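## Task

With the probe, first inspect the LC port at column 5 of 6 counting from the left, block 6 of 10 counting from the top, hole 4 of 4 counting from the top. Clean only if the panel's phone reports the port as dirty: push the cleaner's nose fully into the port, press the cleaner body in until it will go no further, then inspect once more. If the port is still dirty after two cleanings it fails. The probe only captures an image when fully inserted and held motionless. Finish with both tools withdrawn and state pass or fail. Moving other objects or using force may fail the task, and so does the robot falling or being left leaning. In finished_scene's answer give just the names, comma-separated, such as answer="comet, unicorn".

## Robot and tools

ROBOT. A LinearBot: an omnidirectional base carrying a column about 1.7 m high. A carriage slides along the column (lift_m, 0 to 1 m) and holds two identical six-joint arms, left and right, each ending in a two-finger gripper. Arm bases sit about 0.57 m + lift_m above the floor; carriage parts hang roughly 0.15 m lower. Reach is about 0.78 m from the shoulder but only about 0.38 m below the arm base. Parked joints 1-6: 0, 0.05, 0.05, 1.45, 0, 0. Cameras: carriage_camera (fixed, forward, tilted ~20 degrees down), left_wrist_camera and right_wrist_camera (looking past the fingertips). Images are 896x504.

FRAMES. Base frame: origin on the floor beneath the base centre, x forward, y left, z up, metres. left_hand and right_hand report the midpoint between the finger pads in this frame; quat_wxyz gives hand orientation (hand z along the fingers, fingers open along hand y). base_odometry is in the frame the base had at scene start; it counts wheel rotation only, so slip shows as travel; heading in rad, left positive, -3.142 to 3.142. Hand readings tend to sit higher than the true hand, especially far out.

move. One action per call. Keys:
- base: exactly one of translate_m (straight, forward +, -2 to 2 m), strafe_m (sideways, left +, -2 to 2 m) or rotate_rad (spin in place, counter-clockwise/left +, -6.3 to 6.3 rad). All are offsets relative to where the base last measured itself in the latest state report, not poses.
- joints: one object of absolute targets keyed by name, any subset: lift_m (0 to 1 m); for each arm, prefix left_ or right_: joint1_rad (-2.617 to 3.054, yaw about vertical, 0 forward, + left), joint2_rad (0 to 3.141, shoulder: 0 upper arm back level, 1.57 vertical, 3.14 forward level), joint3_rad (0 to 3.141, elbow: 0 folded, 3.14 straight), joint4_rad (-1.57 to 1.57, wrist pitch, + lifts fingertips), joint5_rad (-1.57 to 1.57, wrist yaw, + swings fingertips RIGHT), joint6_rad (-2.094 to 2.094, roll about finger axis, + clockwise viewed from forearm), gripper_m (0 to 0.093 m pad gap). Joints not named may keep pushing toward earlier targets.
- speeds: optional caps for this action only: translate_m and strafe_m 0.02-0.5 m/s, rotate_rad 0.05-1.57 rad/s, lift_m 0.08-0.25 m/s (maximum is the default).
- min_time_s: optional 0.1-8 s minimum duration for each arm/gripper motion; straighter, gentler paths.
- cameras: list of carriage_camera, left_wrist_camera, right_wrist_camera or all; omitted/null means all, [] means none.
No action exceeds 15 s; base drives time out after 14 s. Unknown keys make a call invalid; out-of-range values get it refused, and a refusal or a stop mid-call cancels the remaining move/wait/finished_scene calls of that reply. move with no action just reports state and images.

wait(seconds 0-10, cameras): nothing new is commanded; returns state and images.
zoom_image(camera, region [x0,y0,x1,y1] in pixels, at most 504x504): closer view of that camera's most recent image; the camera must have been in the last images.
read_manual(section="licences"): licence texts only.
finished_scene(scene 1 or 2, answer string): ends the scene irreversibly; use "unknown" if no answer.

RESULTS. The move line reads done when every motion finished, otherwise the worst status. Per-motion statuses: done; off_target (resting short, possibly still pushing); contact_stop or time_out (target dropped, holds position); not_followed ("joint command not followed": an arm came within millimetres of itself or the other arm, targets withheld; gripper still acts); limit_stop_at_motor_heat. on_its_own lists uncommanded behaviour ("held at" is a target). motor_effort is percent of maximum, bracket = peak in the last action, readings fairly inaccurate; a falling lift effort while lowering means a hand rests on something. Joint torques are in joint order, wrapping at ±28 N m for joints 1-3. Motor temperatures are listed per arm; MOTOR HOT appears at 75 °C, and at 100 °C the arm goes limp for 30-60 s (OVER-TEMPERATURE FAULT). Gripper readings can be a few mm off the true gap; closed on nothing reads 0.000-0.003. The pictures line names image order; images may lag the state slightly.

CAUTIONS. Arms have no contact stop and keep pressing, then spring to target when freed; base contact stops can be late. Avoid arm-on-arm hits or presses (a hard press ends the scene). Do not leave arms stretched out while thinking; park them to cool. Tipping risk grows with high carriage, extended or loaded arms, pushing, and abrupt stops; only images reveal leaning. To free a pressed base, back off about 0.2 m (or undo the turn). Do not reverse under a table edge into the column. Avoid drops, slams and forcing tools; let go only of still objects.

Each tool is called after "Emit:" in YAML: its name, and indented under it one key for each argument.

## Session

Emit:
move:

Scene clock: 0.00 s.
Joint torques (N m): no reading
Motor temperatures (°C): left_arm=[31 37 34 34 31 31 31] | right_arm=[31 31 33 34 31 31 32]
base_odometry: x=+0.000 y=+0.000 heading=+0.000
base_status: not commanded
joint_positions: lift_m=+0.254 left_joint1_rad=-0.576 left_joint2_rad=+1.220 left_joint3_rad=+0.845 left_joint4_rad=+0.553 left_joint5_rad=+0.197 left_joint6_rad=+0.000 left_gripper_m=+0.01618 right_joint1_rad=+0.422 right_joint2_rad=+1.203 right_joint3_rad=+0.732 right_joint4_rad=+0.448 right_joint5_rad=+0.411 right_joint6_rad=-0.013 right_gripper_m=+0.04619
joint_status: not commanded
motor_effort: lift_m=+38 drive_wheels=+0
left_hand: x=+0.5507 y=+0.0409 z=+1.2032 quat_wxyz=(+0.714, +0.254, +0.591, -0.277) (m; base frame)
right_hand: x=+0.6134 y=-0.1946 z=+1.1295 quat_wxyz=(+0.700, -0.012, +0.714, -0.004) (m; base frame)
pictures: carriage_camera, left_wrist_camera, right_wrist_camera

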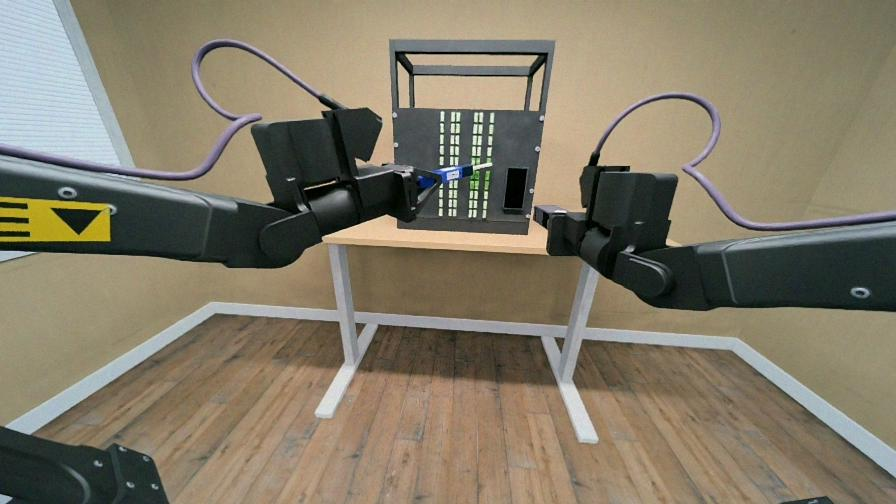

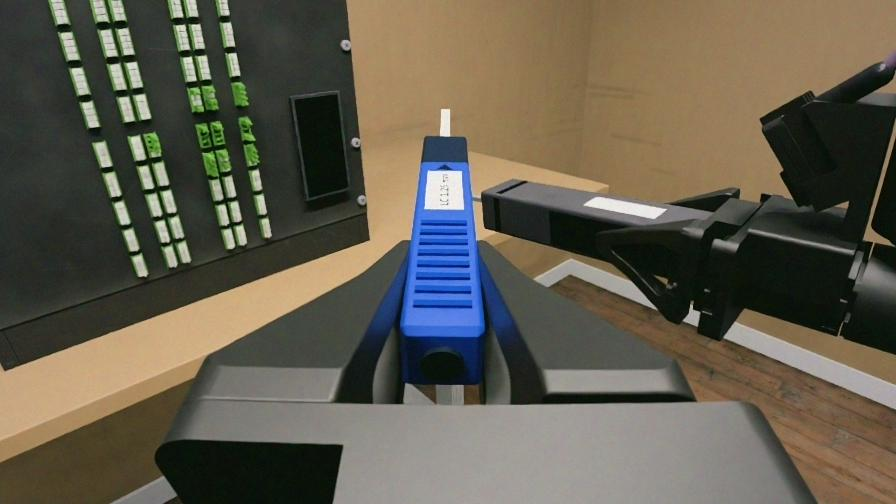

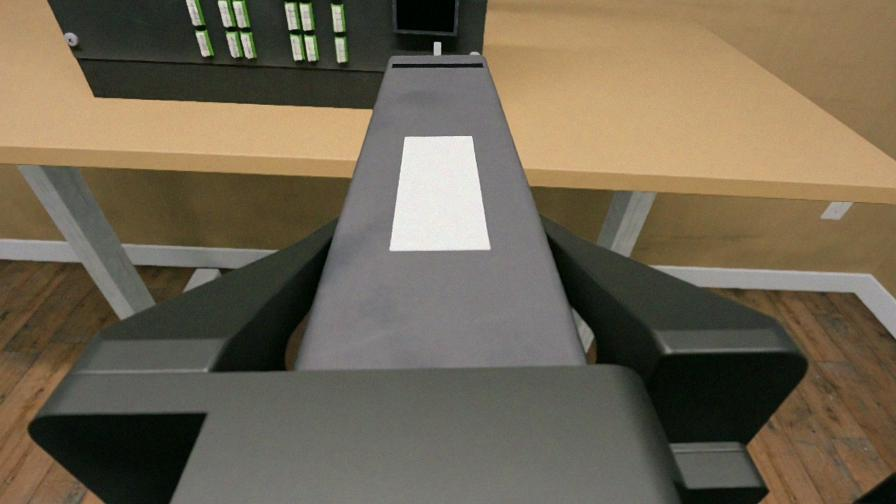

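Emit:
zoom_image:
  camera: "carriage_camera"
  region: [380, 90, 560, 240]

Emit:
zoom_image:
  camera: "left_wrist_camera"
  region: [30, 0, 380, 290]

Emit:
zoom_image:
  camera: "right_wrist_camera"
  region: [250, 0, 650, 220]

Emit:
zoom_image:
  camera: "left_wrist_camera"
  region: [350, 80, 750, 390]

Scaled by 2.800 from the camera's 896x504 image, which has a finer 1280x720 frame.

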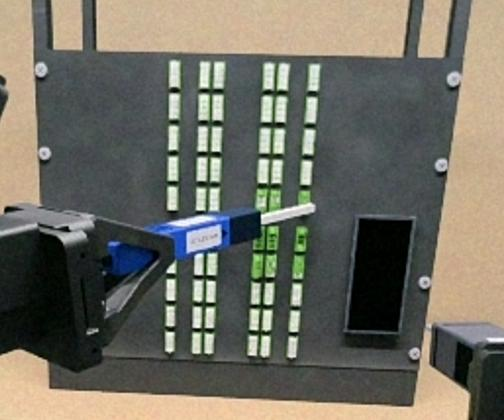

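Scaled by 1.440 from the camera's 896x504 image, which has a finer 1280x720 frame.

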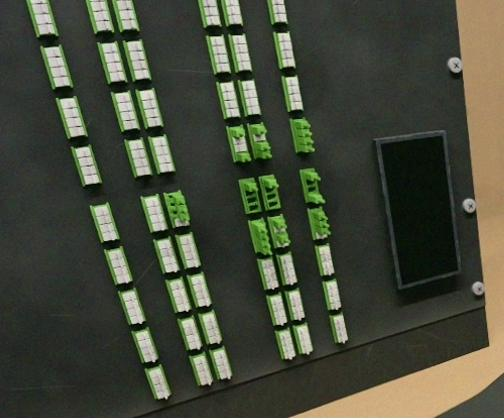

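Scaled by 1.260 from the camera's 896x504 image, which has a finer 1280x720 frame.

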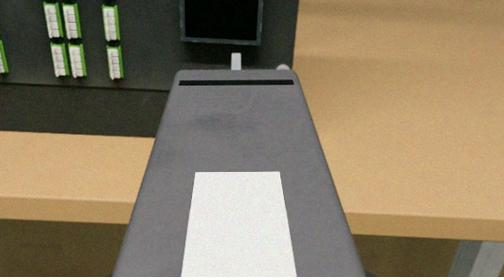

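Scaled by 1.260 from the camera's 896x504 image, which has a finer 1280x720 frame.

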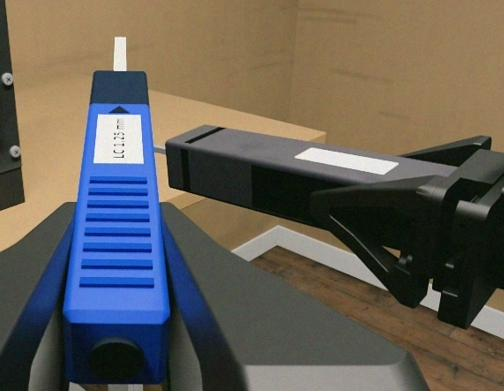

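Emit:
move:
  joints: {"left_joint1_rad":0,"left_joint2_rad":1.0,"left_joint3_rad":0.5,"left_joint4_rad":0.5,"left_joint5_rad":0,"left_joint6_rad":0}
  min_time_s: 3

Emit:
move:
  joints: {"right_joint1_rad":0,"right_joint2_rad":1.0,"right_joint3_rad":0.5,"right_joint4_rad":0.5,"right_joint5_rad":0,"right_joint6_rad":0}
  min_time_s: 3

Scene clock: 38.60 s.
Joint torques (N m): left_arm=[0.16 -4.92 7.38 2.32 -0.1 0.06] | right_arm=[0.01 -4.68 6.2 3.1 -0.03 -0.07]
Motor temperatures (°C): left_arm=[31 38 38 40 31 30 33] | right_arm=[31 32 40 44 31 30 34]
move: done
base_odometry: x=+0.000 y=+0.000 heading=+0.000
base_status: not commanded
joint_positions: lift_m=+0.254 left_joint1_rad=-0.007 left_joint2_rad=+1.018 left_joint3_rad=+0.515 left_joint4_rad=+0.513 left_joint5_rad=+0.007 left_joint6_rad=+0.000 left_gripper_m=+0.01618 right_joint1_rad=+0.422 right_joint2_rad=+1.203 right_joint3_rad=+0.732 right_joint4_rad=+0.446 right_joint5_rad=+0.411 right_joint6_rad=-0.013 right_gripper_m=+0.04619
joint_status: all done
motor_effort: lift_m=+38(39) drive_wheels=+1(1)
left_hand: x=+0.5893 y=+0.2930 z=+1.1080 quat_wxyz=(+0.711, +0.005, +0.703, -0.005) (m; base frame)
right_hand: x=+0.6134 y=-0.1946 z=+1.1290 quat_wxyz=(+0.699, -0.012, +0.715, -0.004) (m; base frame)
pictures: carriage_camera, left_wrist_camera, right_wrist_camera
camera_calibration:
left_wrist_camera: T_world_to_cam=[[-0.0124309, -0.9997, 0.0211175, 0.269767], [-0.564117, -0.0104259, -0.825629, 1.25622], [0.825601, -0.022176, -0.563818, 0.271577], [0, 0, 0, 1]] pos_world=[0.487794, 0.288805, 1.1846]
right_wrist_camera: T_world_to_cam=[[-0.0187761, -0.999434, 0.0279307, -0.217423], [-0.657, -0.00872435, -0.75384, 1.24997], [0.753657, -0.0325046, -0.656464, 0.396318], [0, 0, 0, 1]] pos_world=[0.518462, -0.193513, 1.20852]

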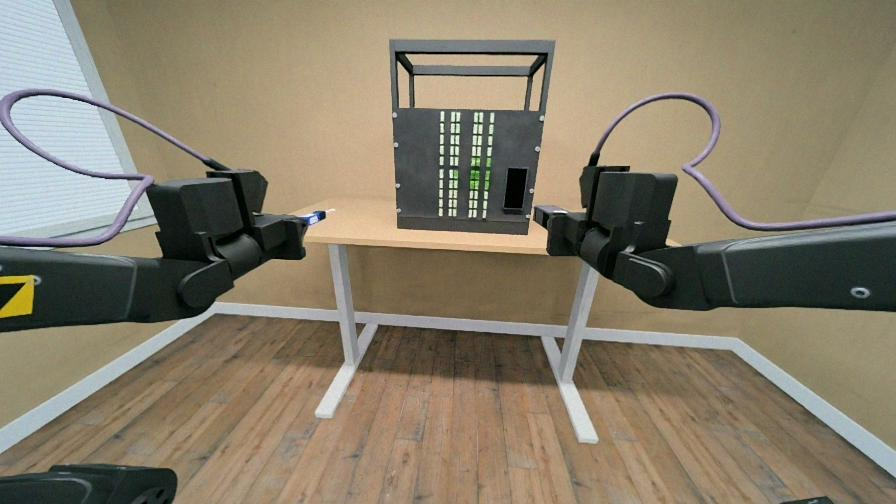

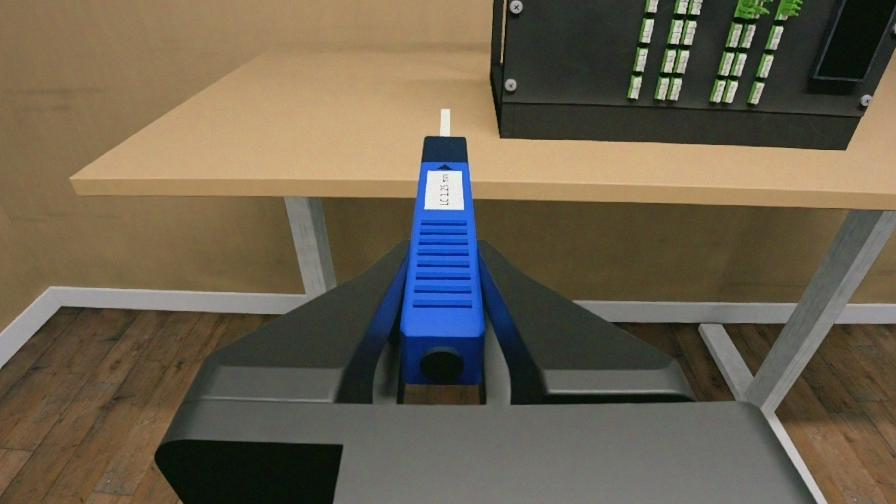

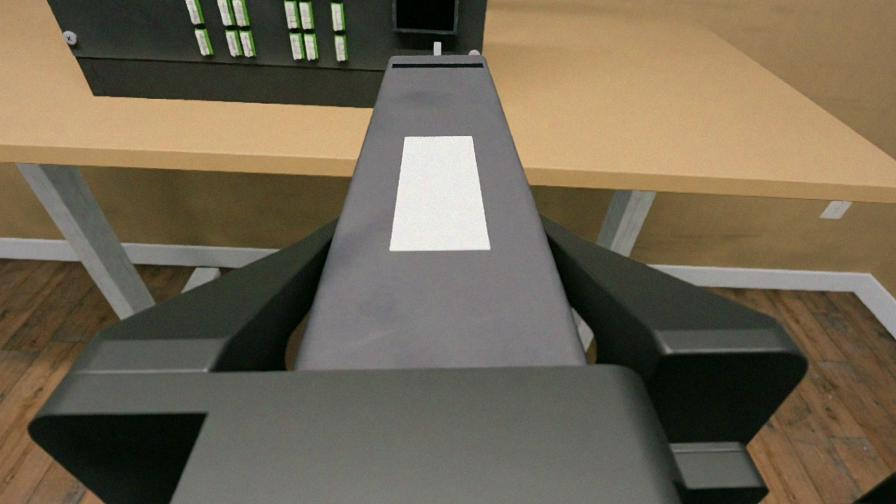

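Scene clock: 41.90 s.
Joint torques (N m): left_arm=[0.2 -4.88 7.38 2.32 -0.09 0.05] | right_arm=[-0.66 -5.94 5.83 3.21 -0.13 0.03]
Motor temperatures (°C): left_arm=[31 38 38 40 31 30 33] | right_arm=[31 33 40 45 31 30 34]
move: off_target
base_odometry: x=+0.000 y=+0.000 heading=+0.000
base_status: not commanded
joint_positions: lift_m=+0.254 left_joint1_rad=-0.007 left_joint2_rad=+1.018 left_joint3_rad=+0.515 left_joint4_rad=+0.513 left_joint5_rad=+0.006 left_joint6_rad=+0.000 left_gripper_m=+0.01618 right_joint1_rad=+0.006 right_joint2_rad=+1.032 right_joint3_rad=+0.500 right_joint4_rad=+0.440 right_joint5_rad=+0.009 right_joint6_rad=-0.009 right_gripper_m=+0.04619
joint_status: right_joint4_rad off_target (ended at +0.440, target +0.500); the others done
motor_effort: lift_m=+38(39) drive_wheels=+1(1)
left_hand: x=+0.5893 y=+0.2931 z=+1.1080 quat_wxyz=(+0.711, +0.005, +0.703, -0.005) (m; base frame)
right_hand: x=+0.5894 y=-0.2961 z=+1.0779 quat_wxyz=(+0.674, -0.002, +0.739, -0.005) (m; base frame)
pictures: carriage_camera, left_wrist_camera, right_wrist_camera
camera_calibration:
left_wrist_camera: T_world_to_cam=[[-0.0116536, -0.999708, 0.0211921, 0.269299], [-0.564116, -0.0109259, -0.825623, 1.25636], [0.825613, -0.0215763, -0.563824, 0.271403], [0, 0, 0, 1]] pos_world=[0.487798, 0.288803, 1.1846]
right_wrist_camera: T_world_to_cam=[[-0.0320177, -0.99934, 0.0171518, -0.298382], [-0.707054, 0.0105175, -0.707082, 1.17962], [0.706435, -0.0347664, -0.706924, 0.459008], [0, 0, 0, 1]] pos_world=[0.500243, -0.294634, 1.16369]

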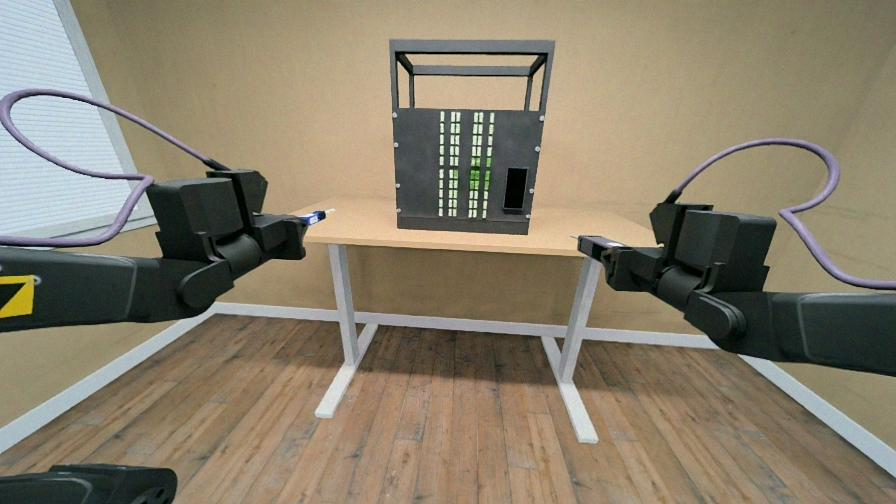

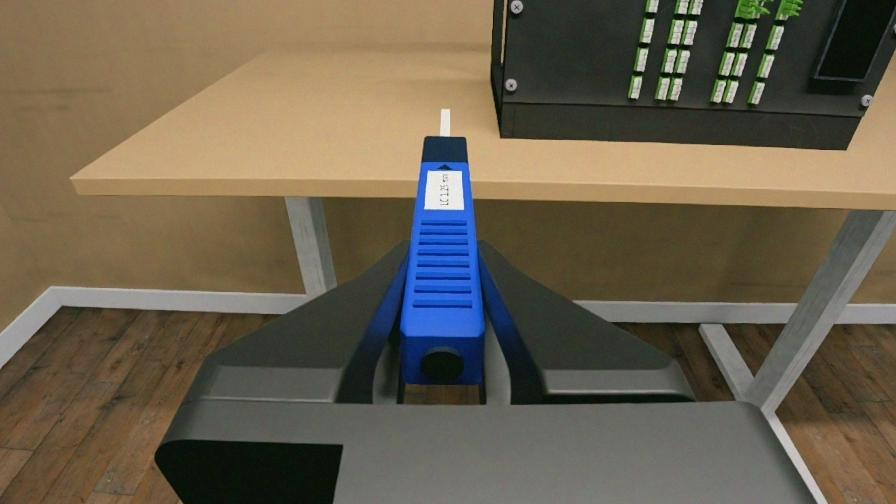

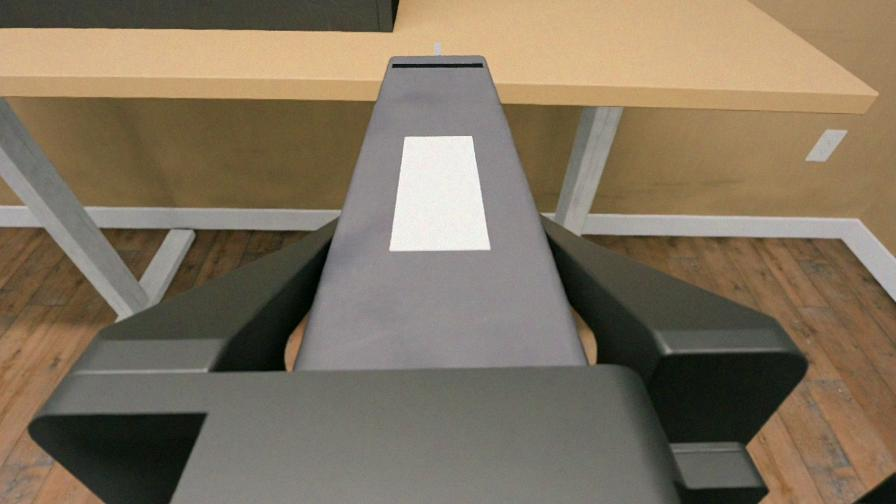

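Emit:
move:
  base: {"strafe_m":0.2}
  joints: {"lift_m":0.36,"right_joint4_rad":0.55}
  speeds: {"strafe_m":0.15}

Emit:
move:
  base: {"translate_m":0.18}
  speeds: {"translate_m":0.1}

Emit:
zoom_image:
  camera: "carriage_camera"
  region: [380, 60, 640, 300]

Scene clock: 55.63 s.
Joint torques (N m): left_arm=[0.03 -4.33 8.2 2.43 -0.07 0.05] | right_arm=[-0.46 -5.11 6.74 3.24 -0.1 0.01]
Motor temperatures (°C): left_arm=[31 38 39 42 31 30 33] | right_arm=[31 34 39 50 31 30 34]
move: off_target
base_odometry: x=+0.000 y=+0.200 heading=+0.001
base_status: done
joint_positions: lift_m=+0.360 left_joint1_rad=-0.005 left_joint2_rad=+1.012 left_joint3_rad=+0.507 left_joint4_rad=+0.504 left_joint5_rad=+0.005 left_joint6_rad=+0.000 left_gripper_m=+0.01618 right_joint1_rad=+0.004 right_joint2_rad=+1.024 right_joint3_rad=+0.490 right_joint4_rad=+0.489 right_joint5_rad=+0.005 right_joint6_rad=-0.007 right_gripper_m=+0.04619
joint_status: right_joint4_rad off_target (ended at +0.489, target +0.550); the others done
motor_effort: lift_m=+39(48) drive_wheels=-6(19)
left_hand: x=+0.5879 y=+0.2939 z=+1.2089 quat_wxyz=(+0.707, +0.004, +0.708, -0.004) (m; base frame)
right_hand: x=+0.5883 y=-0.2961 z=+1.1931 quat_wxyz=(+0.691, -0.002, +0.723, -0.003) (m; base frame)
pictures: carriage_camera, left_wrist_camera, right_wrist_camera
camera_calibration:
carriage_camera: T_world_to_cam=[[0.0462105, -0.998783, 0.0172131, -0.0315638], [-0.373918, -0.0332736, -0.926865, 1.30291], [0.92631, 0.0363946, -0.375001, 0.397854], [0, 0, 0, 1]] pos_world=[0.120105, -0.0026525, 1.35736]
left_wrist_camera: T_world_to_cam=[[-0.00828928, -0.99974, 0.0212312, 0.266038], [-0.574163, -0.0126247, -0.818643, 1.33684], [0.818699, -0.0189762, -0.57391, 0.344986], [0, 0, 0, 1]] pos_world=[0.487329, 0.289393, 1.28674]
right_wrist_camera: T_world_to_cam=[[-0.0305031, -0.999447, 0.0132392, -0.296744], [-0.673381, 0.0107595, -0.739217, 1.27892], [0.738666, -0.0314634, -0.673337, 0.483247], [0, 0, 0, 1]] pos_world=[0.495191, -0.295135, 1.27472]

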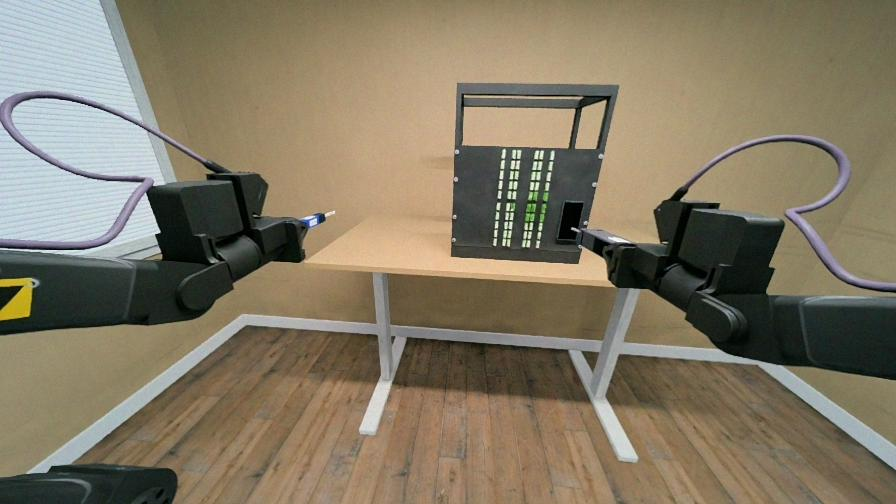

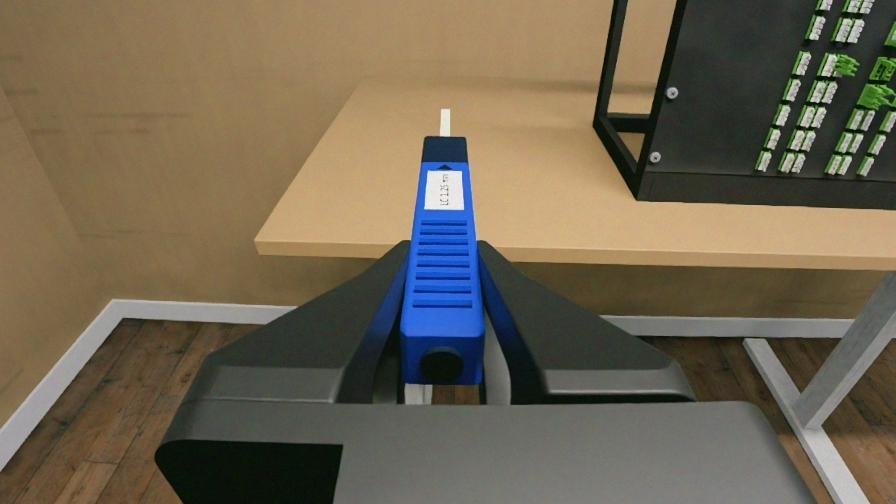

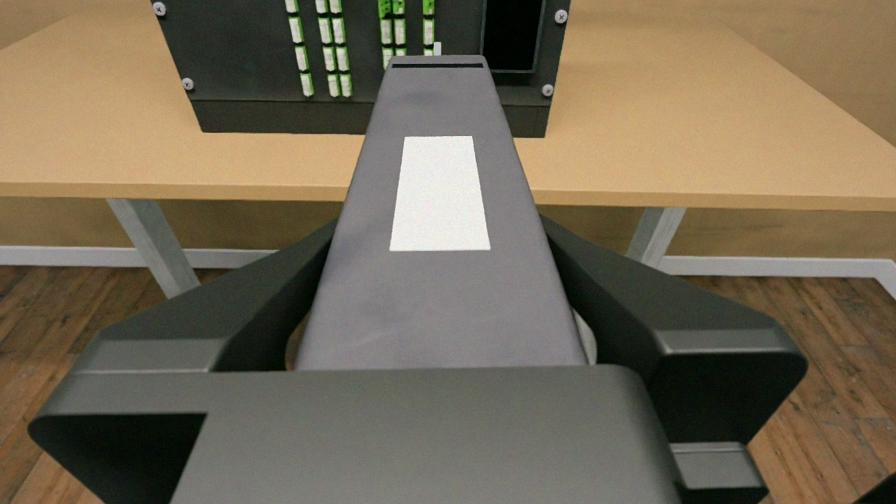

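Scene clock: 58.23 s.
Joint torques (N m): left_arm=[0.05 -4.33 8.2 2.43 -0.08 0.05] | right_arm=[-0.35 -5.34 6.65 3.26 -0.07 0.03]
Motor temperatures (°C): left_arm=[31 38 40 42 31 30 33] | right_arm=[31 34 40 50 31 30 34]
move: done
base_odometry: x=+0.180 y=+0.200 heading=+0.001
base_status: done
joint_positions: lift_m=+0.360 left_joint1_rad=-0.005 left_joint2_rad=+1.012 left_joint3_rad=+0.507 left_joint4_rad=+0.504 left_joint5_rad=+0.005 left_joint6_rad=+0.000 left_gripper_m=+0.01618 right_joint1_rad=+0.004 right_joint2_rad=+1.024 right_joint3_rad=+0.490 right_joint4_rad=+0.486 right_joint5_rad=+0.005 right_joint6_rad=-0.007 right_gripper_m=+0.04619
joint_status: not commanded
motor_effort: lift_m=+40(41) drive_wheels=-2(13)
left_hand: x=+0.5879 y=+0.2939 z=+1.2089 quat_wxyz=(+0.707, +0.004, +0.708, -0.004) (m; base frame)
right_hand: x=+0.5883 y=-0.2961 z=+1.1923 quat_wxyz=(+0.690, -0.002, +0.724, -0.003) (m; base frame)
pictures: carriage_camera, left_wrist_camera, right_wrist_camera
camera_calibration:
carriage_camera: T_world_to_cam=[[0.0462105, -0.998783, 0.0172131, -0.0315638], [-0.373918, -0.0332736, -0.926865, 1.30291], [0.92631, 0.0363946, -0.375001, 0.397854], [0, 0, 0, 1]] pos_world=[0.120105, -0.0026525, 1.35736]
left_wrist_camera: T_world_to_cam=[[-0.00828928, -0.99974, 0.0212312, 0.266038], [-0.574163, -0.0126247, -0.818643, 1.33684], [0.818699, -0.0189762, -0.57391, 0.344986], [0, 0, 0, 1]] pos_world=[0.487329, 0.289393, 1.28674]
right_wrist_camera: T_world_to_cam=[[-0.0304629, -0.999447, 0.0133346, -0.296872], [-0.675681, 0.01076, -0.737116, 1.27715], [0.736565, -0.0314646, -0.675635, 0.486727], [0, 0, 0, 1]] pos_world=[0.495394, -0.295135, 1.27421]

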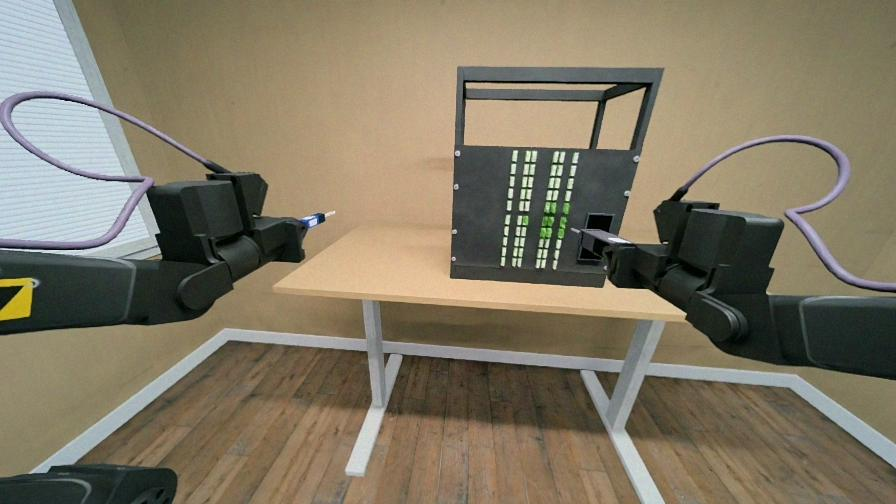

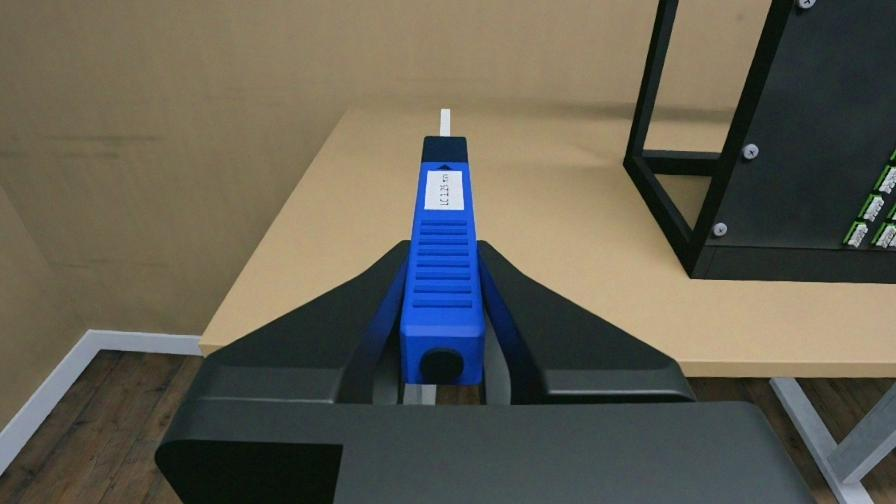

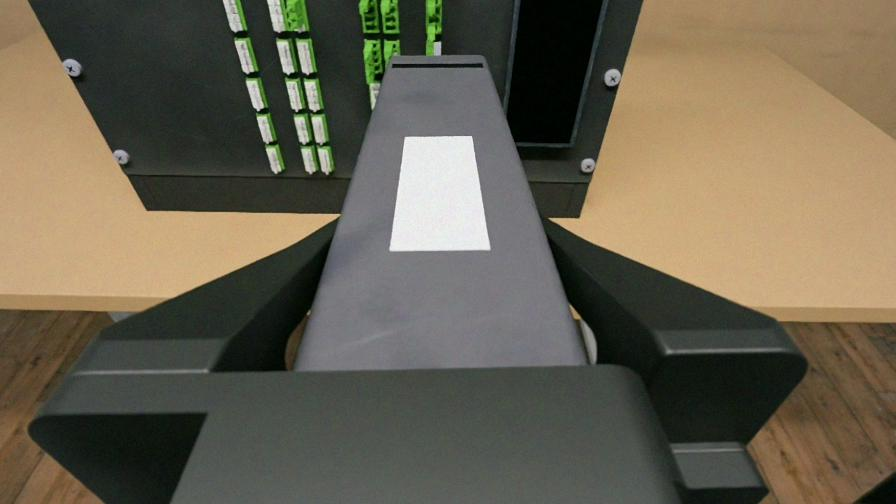

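Scaled by 1.938 from the camera's 896x504 image, which has a finer 1280x720 frame.

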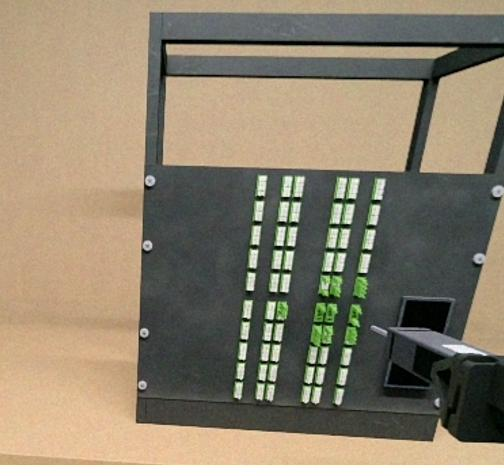

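Emit:
move:
  base: {"rotate_rad":-0.04}
  cameras: []

Emit:
move:
  base: {"strafe_m":0.065}
  speeds: {"strafe_m":0.1}

Emit:
zoom_image:
  camera: "right_wrist_camera"
  region: [200, 0, 600, 225]

Emit:
zoom_image:
  camera: "carriage_camera"
  region: [430, 130, 640, 290]

Scene clock: 79.33 s.
Joint torques (N m): left_arm=[0.03 -4.34 8.24 2.42 -0.07 0.05] | right_arm=[-0.14 -5.2 6.68 3.26 -0.05 0.02]
Motor temperatures (°C): left_arm=[31 38 41 44 31 30 33] | right_arm=[31 34 42 55 31 30 34]
move: done
base_odometry: x=+0.180 y=+0.200 heading=-0.038
base_status: done
joint_positions: lift_m=+0.360 left_joint1_rad=-0.005 left_joint2_rad=+1.012 left_joint3_rad=+0.507 left_joint4_rad=+0.504 left_joint5_rad=+0.004 left_joint6_rad=+0.000 left_gripper_m=+0.01618 right_joint1_rad=+0.001 right_joint2_rad=+1.024 right_joint3_rad=+0.490 right_joint4_rad=+0.486 right_joint5_rad=+0.003 right_joint6_rad=-0.007 right_gripper_m=+0.04619
joint_status: not commanded
motor_effort: lift_m=+40(41) drive_wheels=-5(11)
left_hand: x=+0.5879 y=+0.2942 z=+1.2089 quat_wxyz=(+0.707, +0.003, +0.708, -0.003) (m; base frame)
right_hand: x=+0.5883 y=-0.2967 z=+1.1923 quat_wxyz=(+0.690, -0.002, +0.724, -0.003) (m; base frame)
pictures: none
No camera images: "cameras" was empty.

Scene clock: 80.67 s.
Joint torques (N m): left_arm=[-0.08 -4.33 8.24 2.42 -0.06 0.05] | right_arm=[-0.08 -5.24 6.76 3.26 -0.03 0]
Motor temperatures (°C): left_arm=[31 38 41 44 31 30 33] | right_arm=[31 34 42 55 31 30 34]
move: done
base_odometry: x=+0.183 y=+0.265 heading=-0.039
base_status: done
joint_positions: lift_m=+0.360 left_joint1_rad=-0.005 left_joint2_rad=+1.012 left_joint3_rad=+0.507 left_joint4_rad=+0.504 left_joint5_rad=+0.003 left_joint6_rad=+0.000 left_gripper_m=+0.01618 right_joint1_rad=+0.001 right_joint2_rad=+1.024 right_joint3_rad=+0.490 right_joint4_rad=+0.486 right_joint5_rad=+0.001 right_joint6_rad=-0.007 right_gripper_m=+0.04619
joint_status: not commanded
motor_effort: lift_m=+39(41) drive_wheels=-1(12)
left_hand: x=+0.5879 y=+0.2943 z=+1.2089 quat_wxyz=(+0.707, +0.003, +0.708, -0.003) (m; base frame)
right_hand: x=+0.5883 y=-0.2963 z=+1.1922 quat_wxyz=(+0.690, -0.003, +0.724, -0.002) (m; base frame)
pictures: carriage_camera, left_wrist_camera, right_wrist_camera
camera_calibration:
carriage_camera: T_world_to_cam=[[0.0462105, -0.998783, 0.0172131, -0.0315638], [-0.373918, -0.0332736, -0.926865, 1.30291], [0.92631, 0.0363946, -0.375001, 0.397854], [0, 0, 0, 1]] pos_world=[0.120105, -0.0026525, 1.35736]
left_wrist_camera: T_world_to_cam=[[-0.00648701, -0.999754, 0.021189, 0.265413], [-0.574106, -0.0136259, -0.818668, 1.33714], [0.818755, -0.0174755, -0.573876, 0.344476], [0, 0, 0, 1]] pos_world=[0.487339, 0.289587, 1.28674]
right_wrist_camera: T_world_to_cam=[[-0.0290293, -0.999492, 0.0131486, -0.297657], [-0.675972, 0.00993943, -0.73686, 1.27665], [0.736355, -0.0302786, -0.675917, 0.487464], [0, 0, 0, 1]] pos_world=[0.495394, -0.295435, 1.27411]

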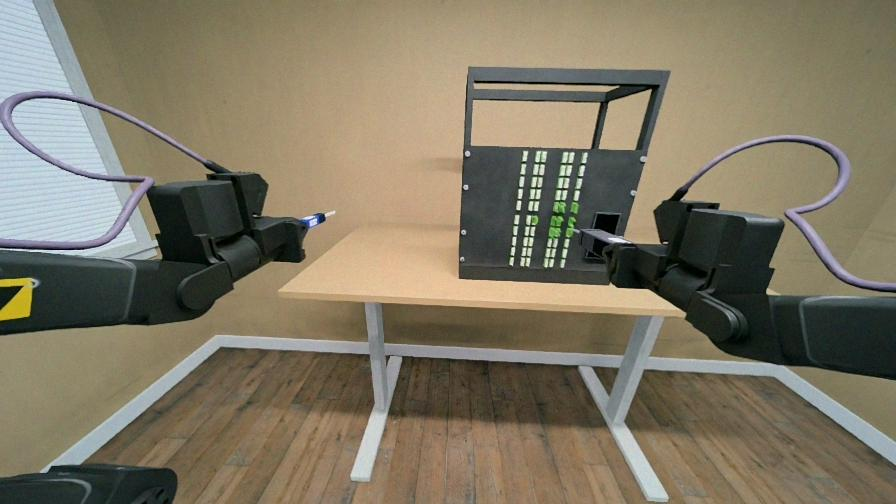

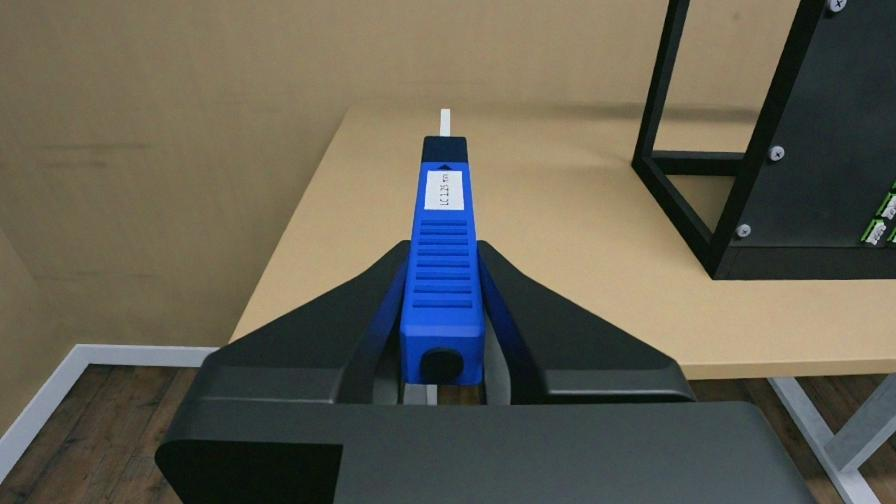

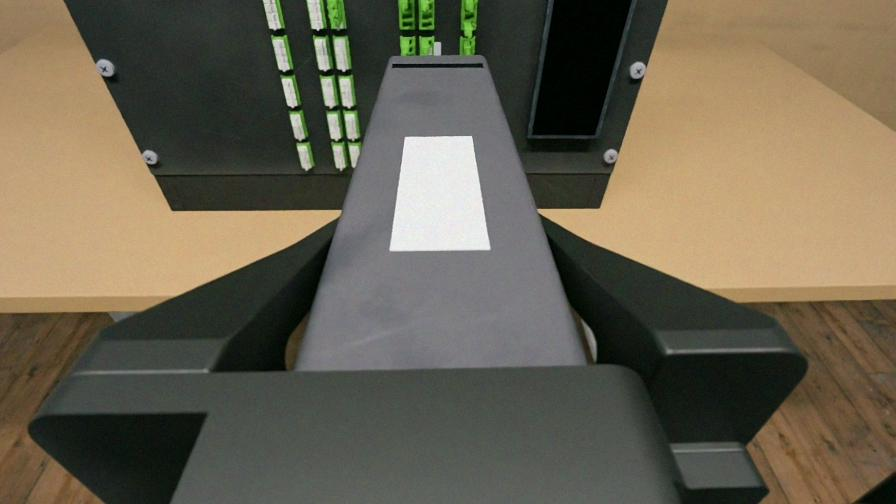

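Scaled by 1.260 from the camera's 896x504 image, which has a finer 1280x720 frame.

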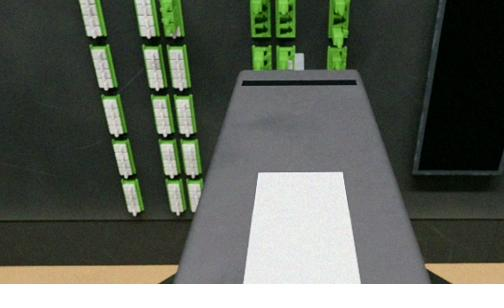

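Scaled by 2.400 from the camera's 896x504 image, which has a finer 1280x720 frame.

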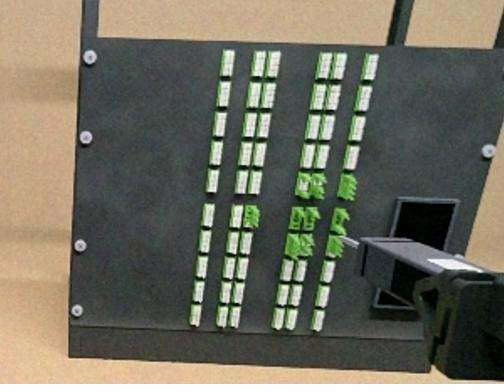

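Emit:
move:
  base: {"strafe_m":0.006}
  joints: {"right_joint4_rad":0.61,"lift_m":0.345}
  cameras: ["right_wrist_camera"]

Emit:
zoom_image:
  camera: "right_wrist_camera"
  region: [360, 0, 520, 100]

Scene clock: 93.13 s.
Joint torques (N m): left_arm=[-0.09 -4.21 8.17 2.5 -0.04 0.06] | right_arm=[-0.18 -5.12 6.69 3.39 -0.04 0.01]
Motor temperatures (°C): left_arm=[31 38 42 45 31 30 33] | right_arm=[31 34 42 57 31 30 34]
move: off_target
base_odometry: x=+0.183 y=+0.271 heading=-0.039
base_status: done
joint_positions: lift_m=+0.345 left_joint1_rad=-0.003 left_joint2_rad=+1.011 left_joint3_rad=+0.507 left_joint4_rad=+0.497 left_joint5_rad=+0.002 left_joint6_rad=+0.000 left_gripper_m=+0.01618 right_joint1_rad=+0.001 right_joint2_rad=+1.024 right_joint3_rad=+0.490 right_joint4_rad=+0.535 right_joint5_rad=+0.000 right_joint6_rad=-0.007 right_gripper_m=+0.04619
joint_status: right_joint4_rad off_target (ended at +0.535, target +0.610); the others done
motor_effort: lift_m=+37(38) drive_wheels=+2(13)
left_hand: x=+0.5877 y=+0.2952 z=+1.1927 quat_wxyz=(+0.704, +0.002, +0.710, -0.002) (m; base frame)
right_hand: x=+0.5885 y=-0.2961 z=+1.1896 quat_wxyz=(+0.708, -0.003, +0.707, -0.002) (m; base frame)
pictures: right_wrist_camera
camera_calibration:
right_wrist_camera: T_world_to_cam=[[-0.0284233, -0.999528, 0.0116263, -0.295947], [-0.638941, 0.00922224, -0.7692, 1.29137], [0.76873, -0.0292917, -0.638902, 0.422719], [0, 0, 0, 1]] pos_world=[0.491738, -0.295334, 1.26684]

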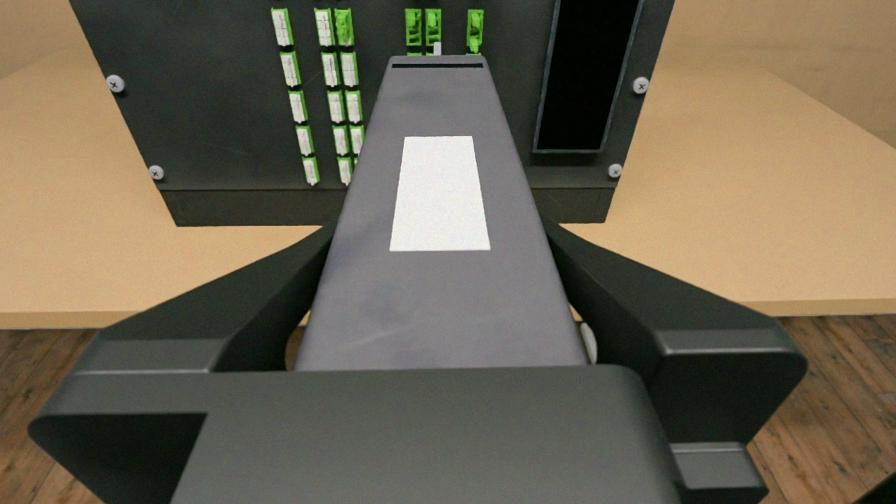

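Scaled by 3.150 from the camera's 896x504 image, which has a finer 1280x720 frame.

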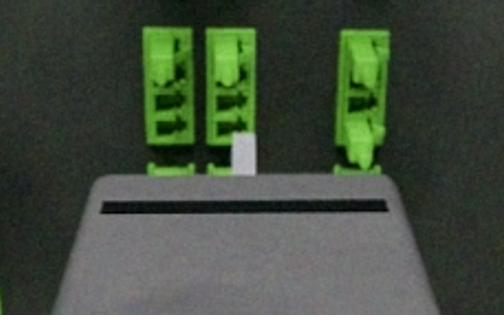

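Emit:
move:
  base: {"strafe_m":0.003}
  joints: {"lift_m":0.326}
  cameras: []

Emit:
move:
  base: {"translate_m":0.045}
  speeds: {"translate_m":0.05}
  cameras: ["right_wrist_camera","carriage_camera"]

Emit:
zoom_image:
  camera: "right_wrist_camera"
  region: [360, 0, 520, 100]

Emit:
zoom_image:
  camera: "carriage_camera"
  region: [510, 180, 670, 280]

Scene clock: 105.77 s.
Joint torques (N m): left_arm=[-0.31 -4.22 8.39 2.5 0.04 0.06] | right_arm=[-0.1 -5.12 6.6 3.32 -0.03 -0.02]
Motor temperatures (°C): left_arm=[31 38 42 48 31 30 33] | right_arm=[31 34 43 57 31 30 34]
move: done
base_odometry: x=+0.183 y=+0.274 heading=-0.039
base_status: done
joint_positions: lift_m=+0.326 left_joint1_rad=-0.001 left_joint2_rad=+1.011 left_joint3_rad=+0.505 left_joint4_rad=+0.496 left_joint5_rad=+0.001 left_joint6_rad=+0.000 left_gripper_m=+0.01618 right_joint1_rad=+0.001 right_joint2_rad=+1.023 right_joint3_rad=+0.490 right_joint4_rad=+0.539 right_joint5_rad=+0.000 right_joint6_rad=-0.007 right_gripper_m=+0.04619
joint_status: all done
motor_effort: lift_m=+37(38) drive_wheels=+2(12)
left_hand: x=+0.5876 y=+0.2961 z=+1.1725 quat_wxyz=(+0.703, +0.001, +0.711, -0.001) (m; base frame)
right_hand: x=+0.5884 y=-0.2963 z=+1.1718 quat_wxyz=(+0.709, -0.003, +0.705, -0.002) (m; base frame)
pictures: none
No camera images: "cameras" was empty.

Scene clock: 107.17 s.
Joint torques (N m): left_arm=[-0.32 -4.23 8.44 2.52 -0.03 0.05] | right_arm=[-0.13 -5.03 6.82 3.28 -0.04 0.02]
Motor temperatures (°C): left_arm=[31 38 42 48 31 30 33] | right_arm=[30 34 43 57 31 30 34]
move: done
base_odometry: x=+0.228 y=+0.273 heading=-0.039
base_status: done
joint_positions: lift_m=+0.326 left_joint1_rad=-0.001 left_joint2_rad=+1.011 left_joint3_rad=+0.505 left_joint4_rad=+0.496 left_joint5_rad=+0.001 left_joint6_rad=+0.000 left_gripper_m=+0.01618 right_joint1_rad=+0.001 right_joint2_rad=+1.023 right_joint3_rad=+0.490 right_joint4_rad=+0.541 right_joint5_rad=+0.000 right_joint6_rad=-0.007 right_gripper_m=+0.04619
joint_status: not commanded
motor_effort: lift_m=+37(38) drive_wheels=-3(11)
left_hand: x=+0.5876 y=+0.2961 z=+1.1725 quat_wxyz=(+0.703, +0.001, +0.711, -0.001) (m; base frame)
right_hand: x=+0.5884 y=-0.2963 z=+1.1722 quat_wxyz=(+0.710, -0.003, +0.704, -0.002) (m; base frame)
pictures: carriage_camera, right_wrist_camera
camera_calibration:
carriage_camera: T_world_to_cam=[[0.0462105, -0.998783, 0.0172131, -0.030982], [-0.373918, -0.0332736, -0.926865, 1.27158], [0.92631, 0.0363946, -0.375001, 0.385179], [0, 0, 0, 1]] pos_world=[0.120105, -0.0026525, 1.32356]
right_wrist_camera: T_world_to_cam=[[-0.0288568, -0.999518, 0.0114696, -0.295443], [-0.633886, 0.00942628, -0.773369, 1.27992], [0.772888, -0.0295873, -0.633853, 0.40325], [0, 0, 0, 1]] pos_world=[0.491131, -0.295435, 1.24884]

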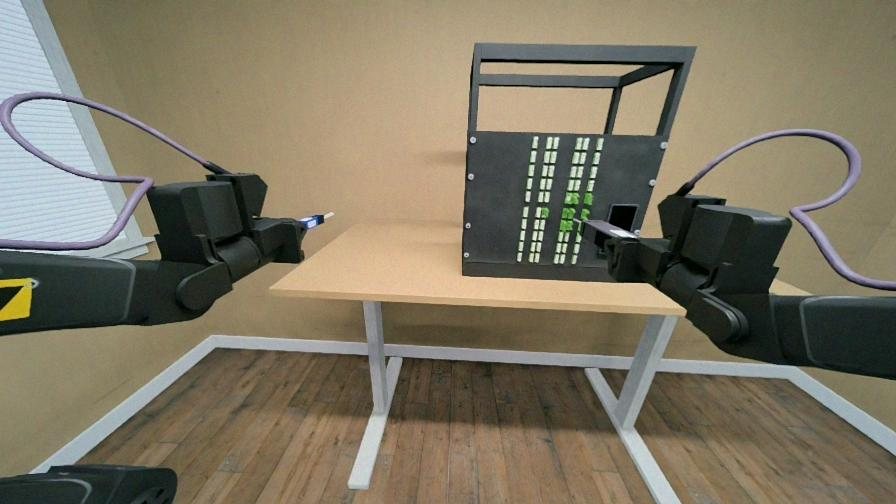

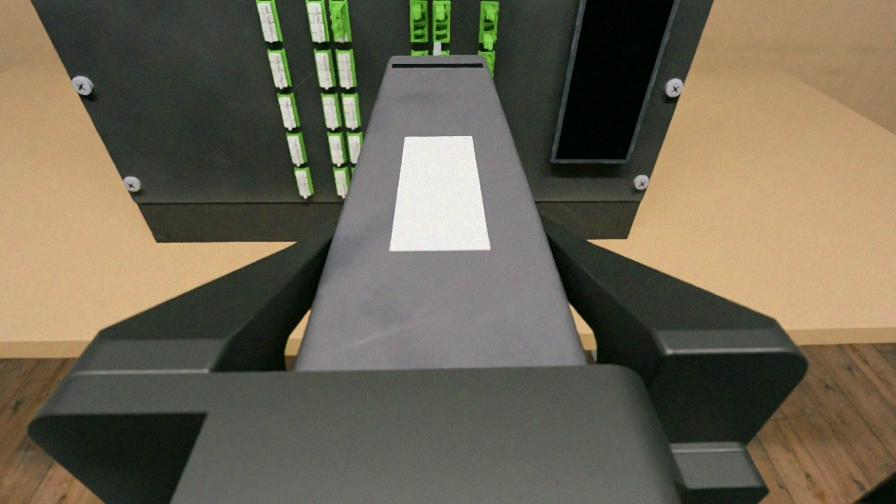

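Scaled by 3.150 from the camera's 896x504 image, which has a finer 1280x720 frame.

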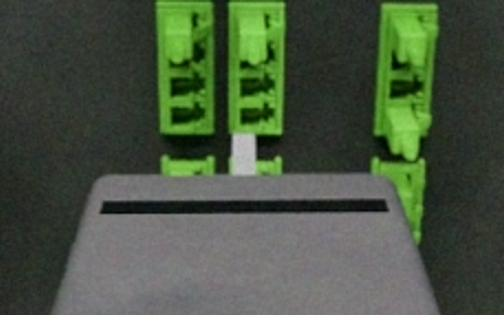

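Scaled by 3.150 from the camera's 896x504 image, which has a finer 1280x720 frame.

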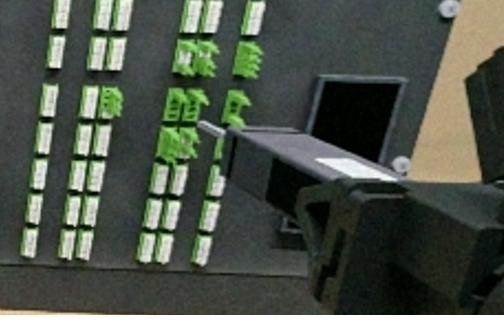

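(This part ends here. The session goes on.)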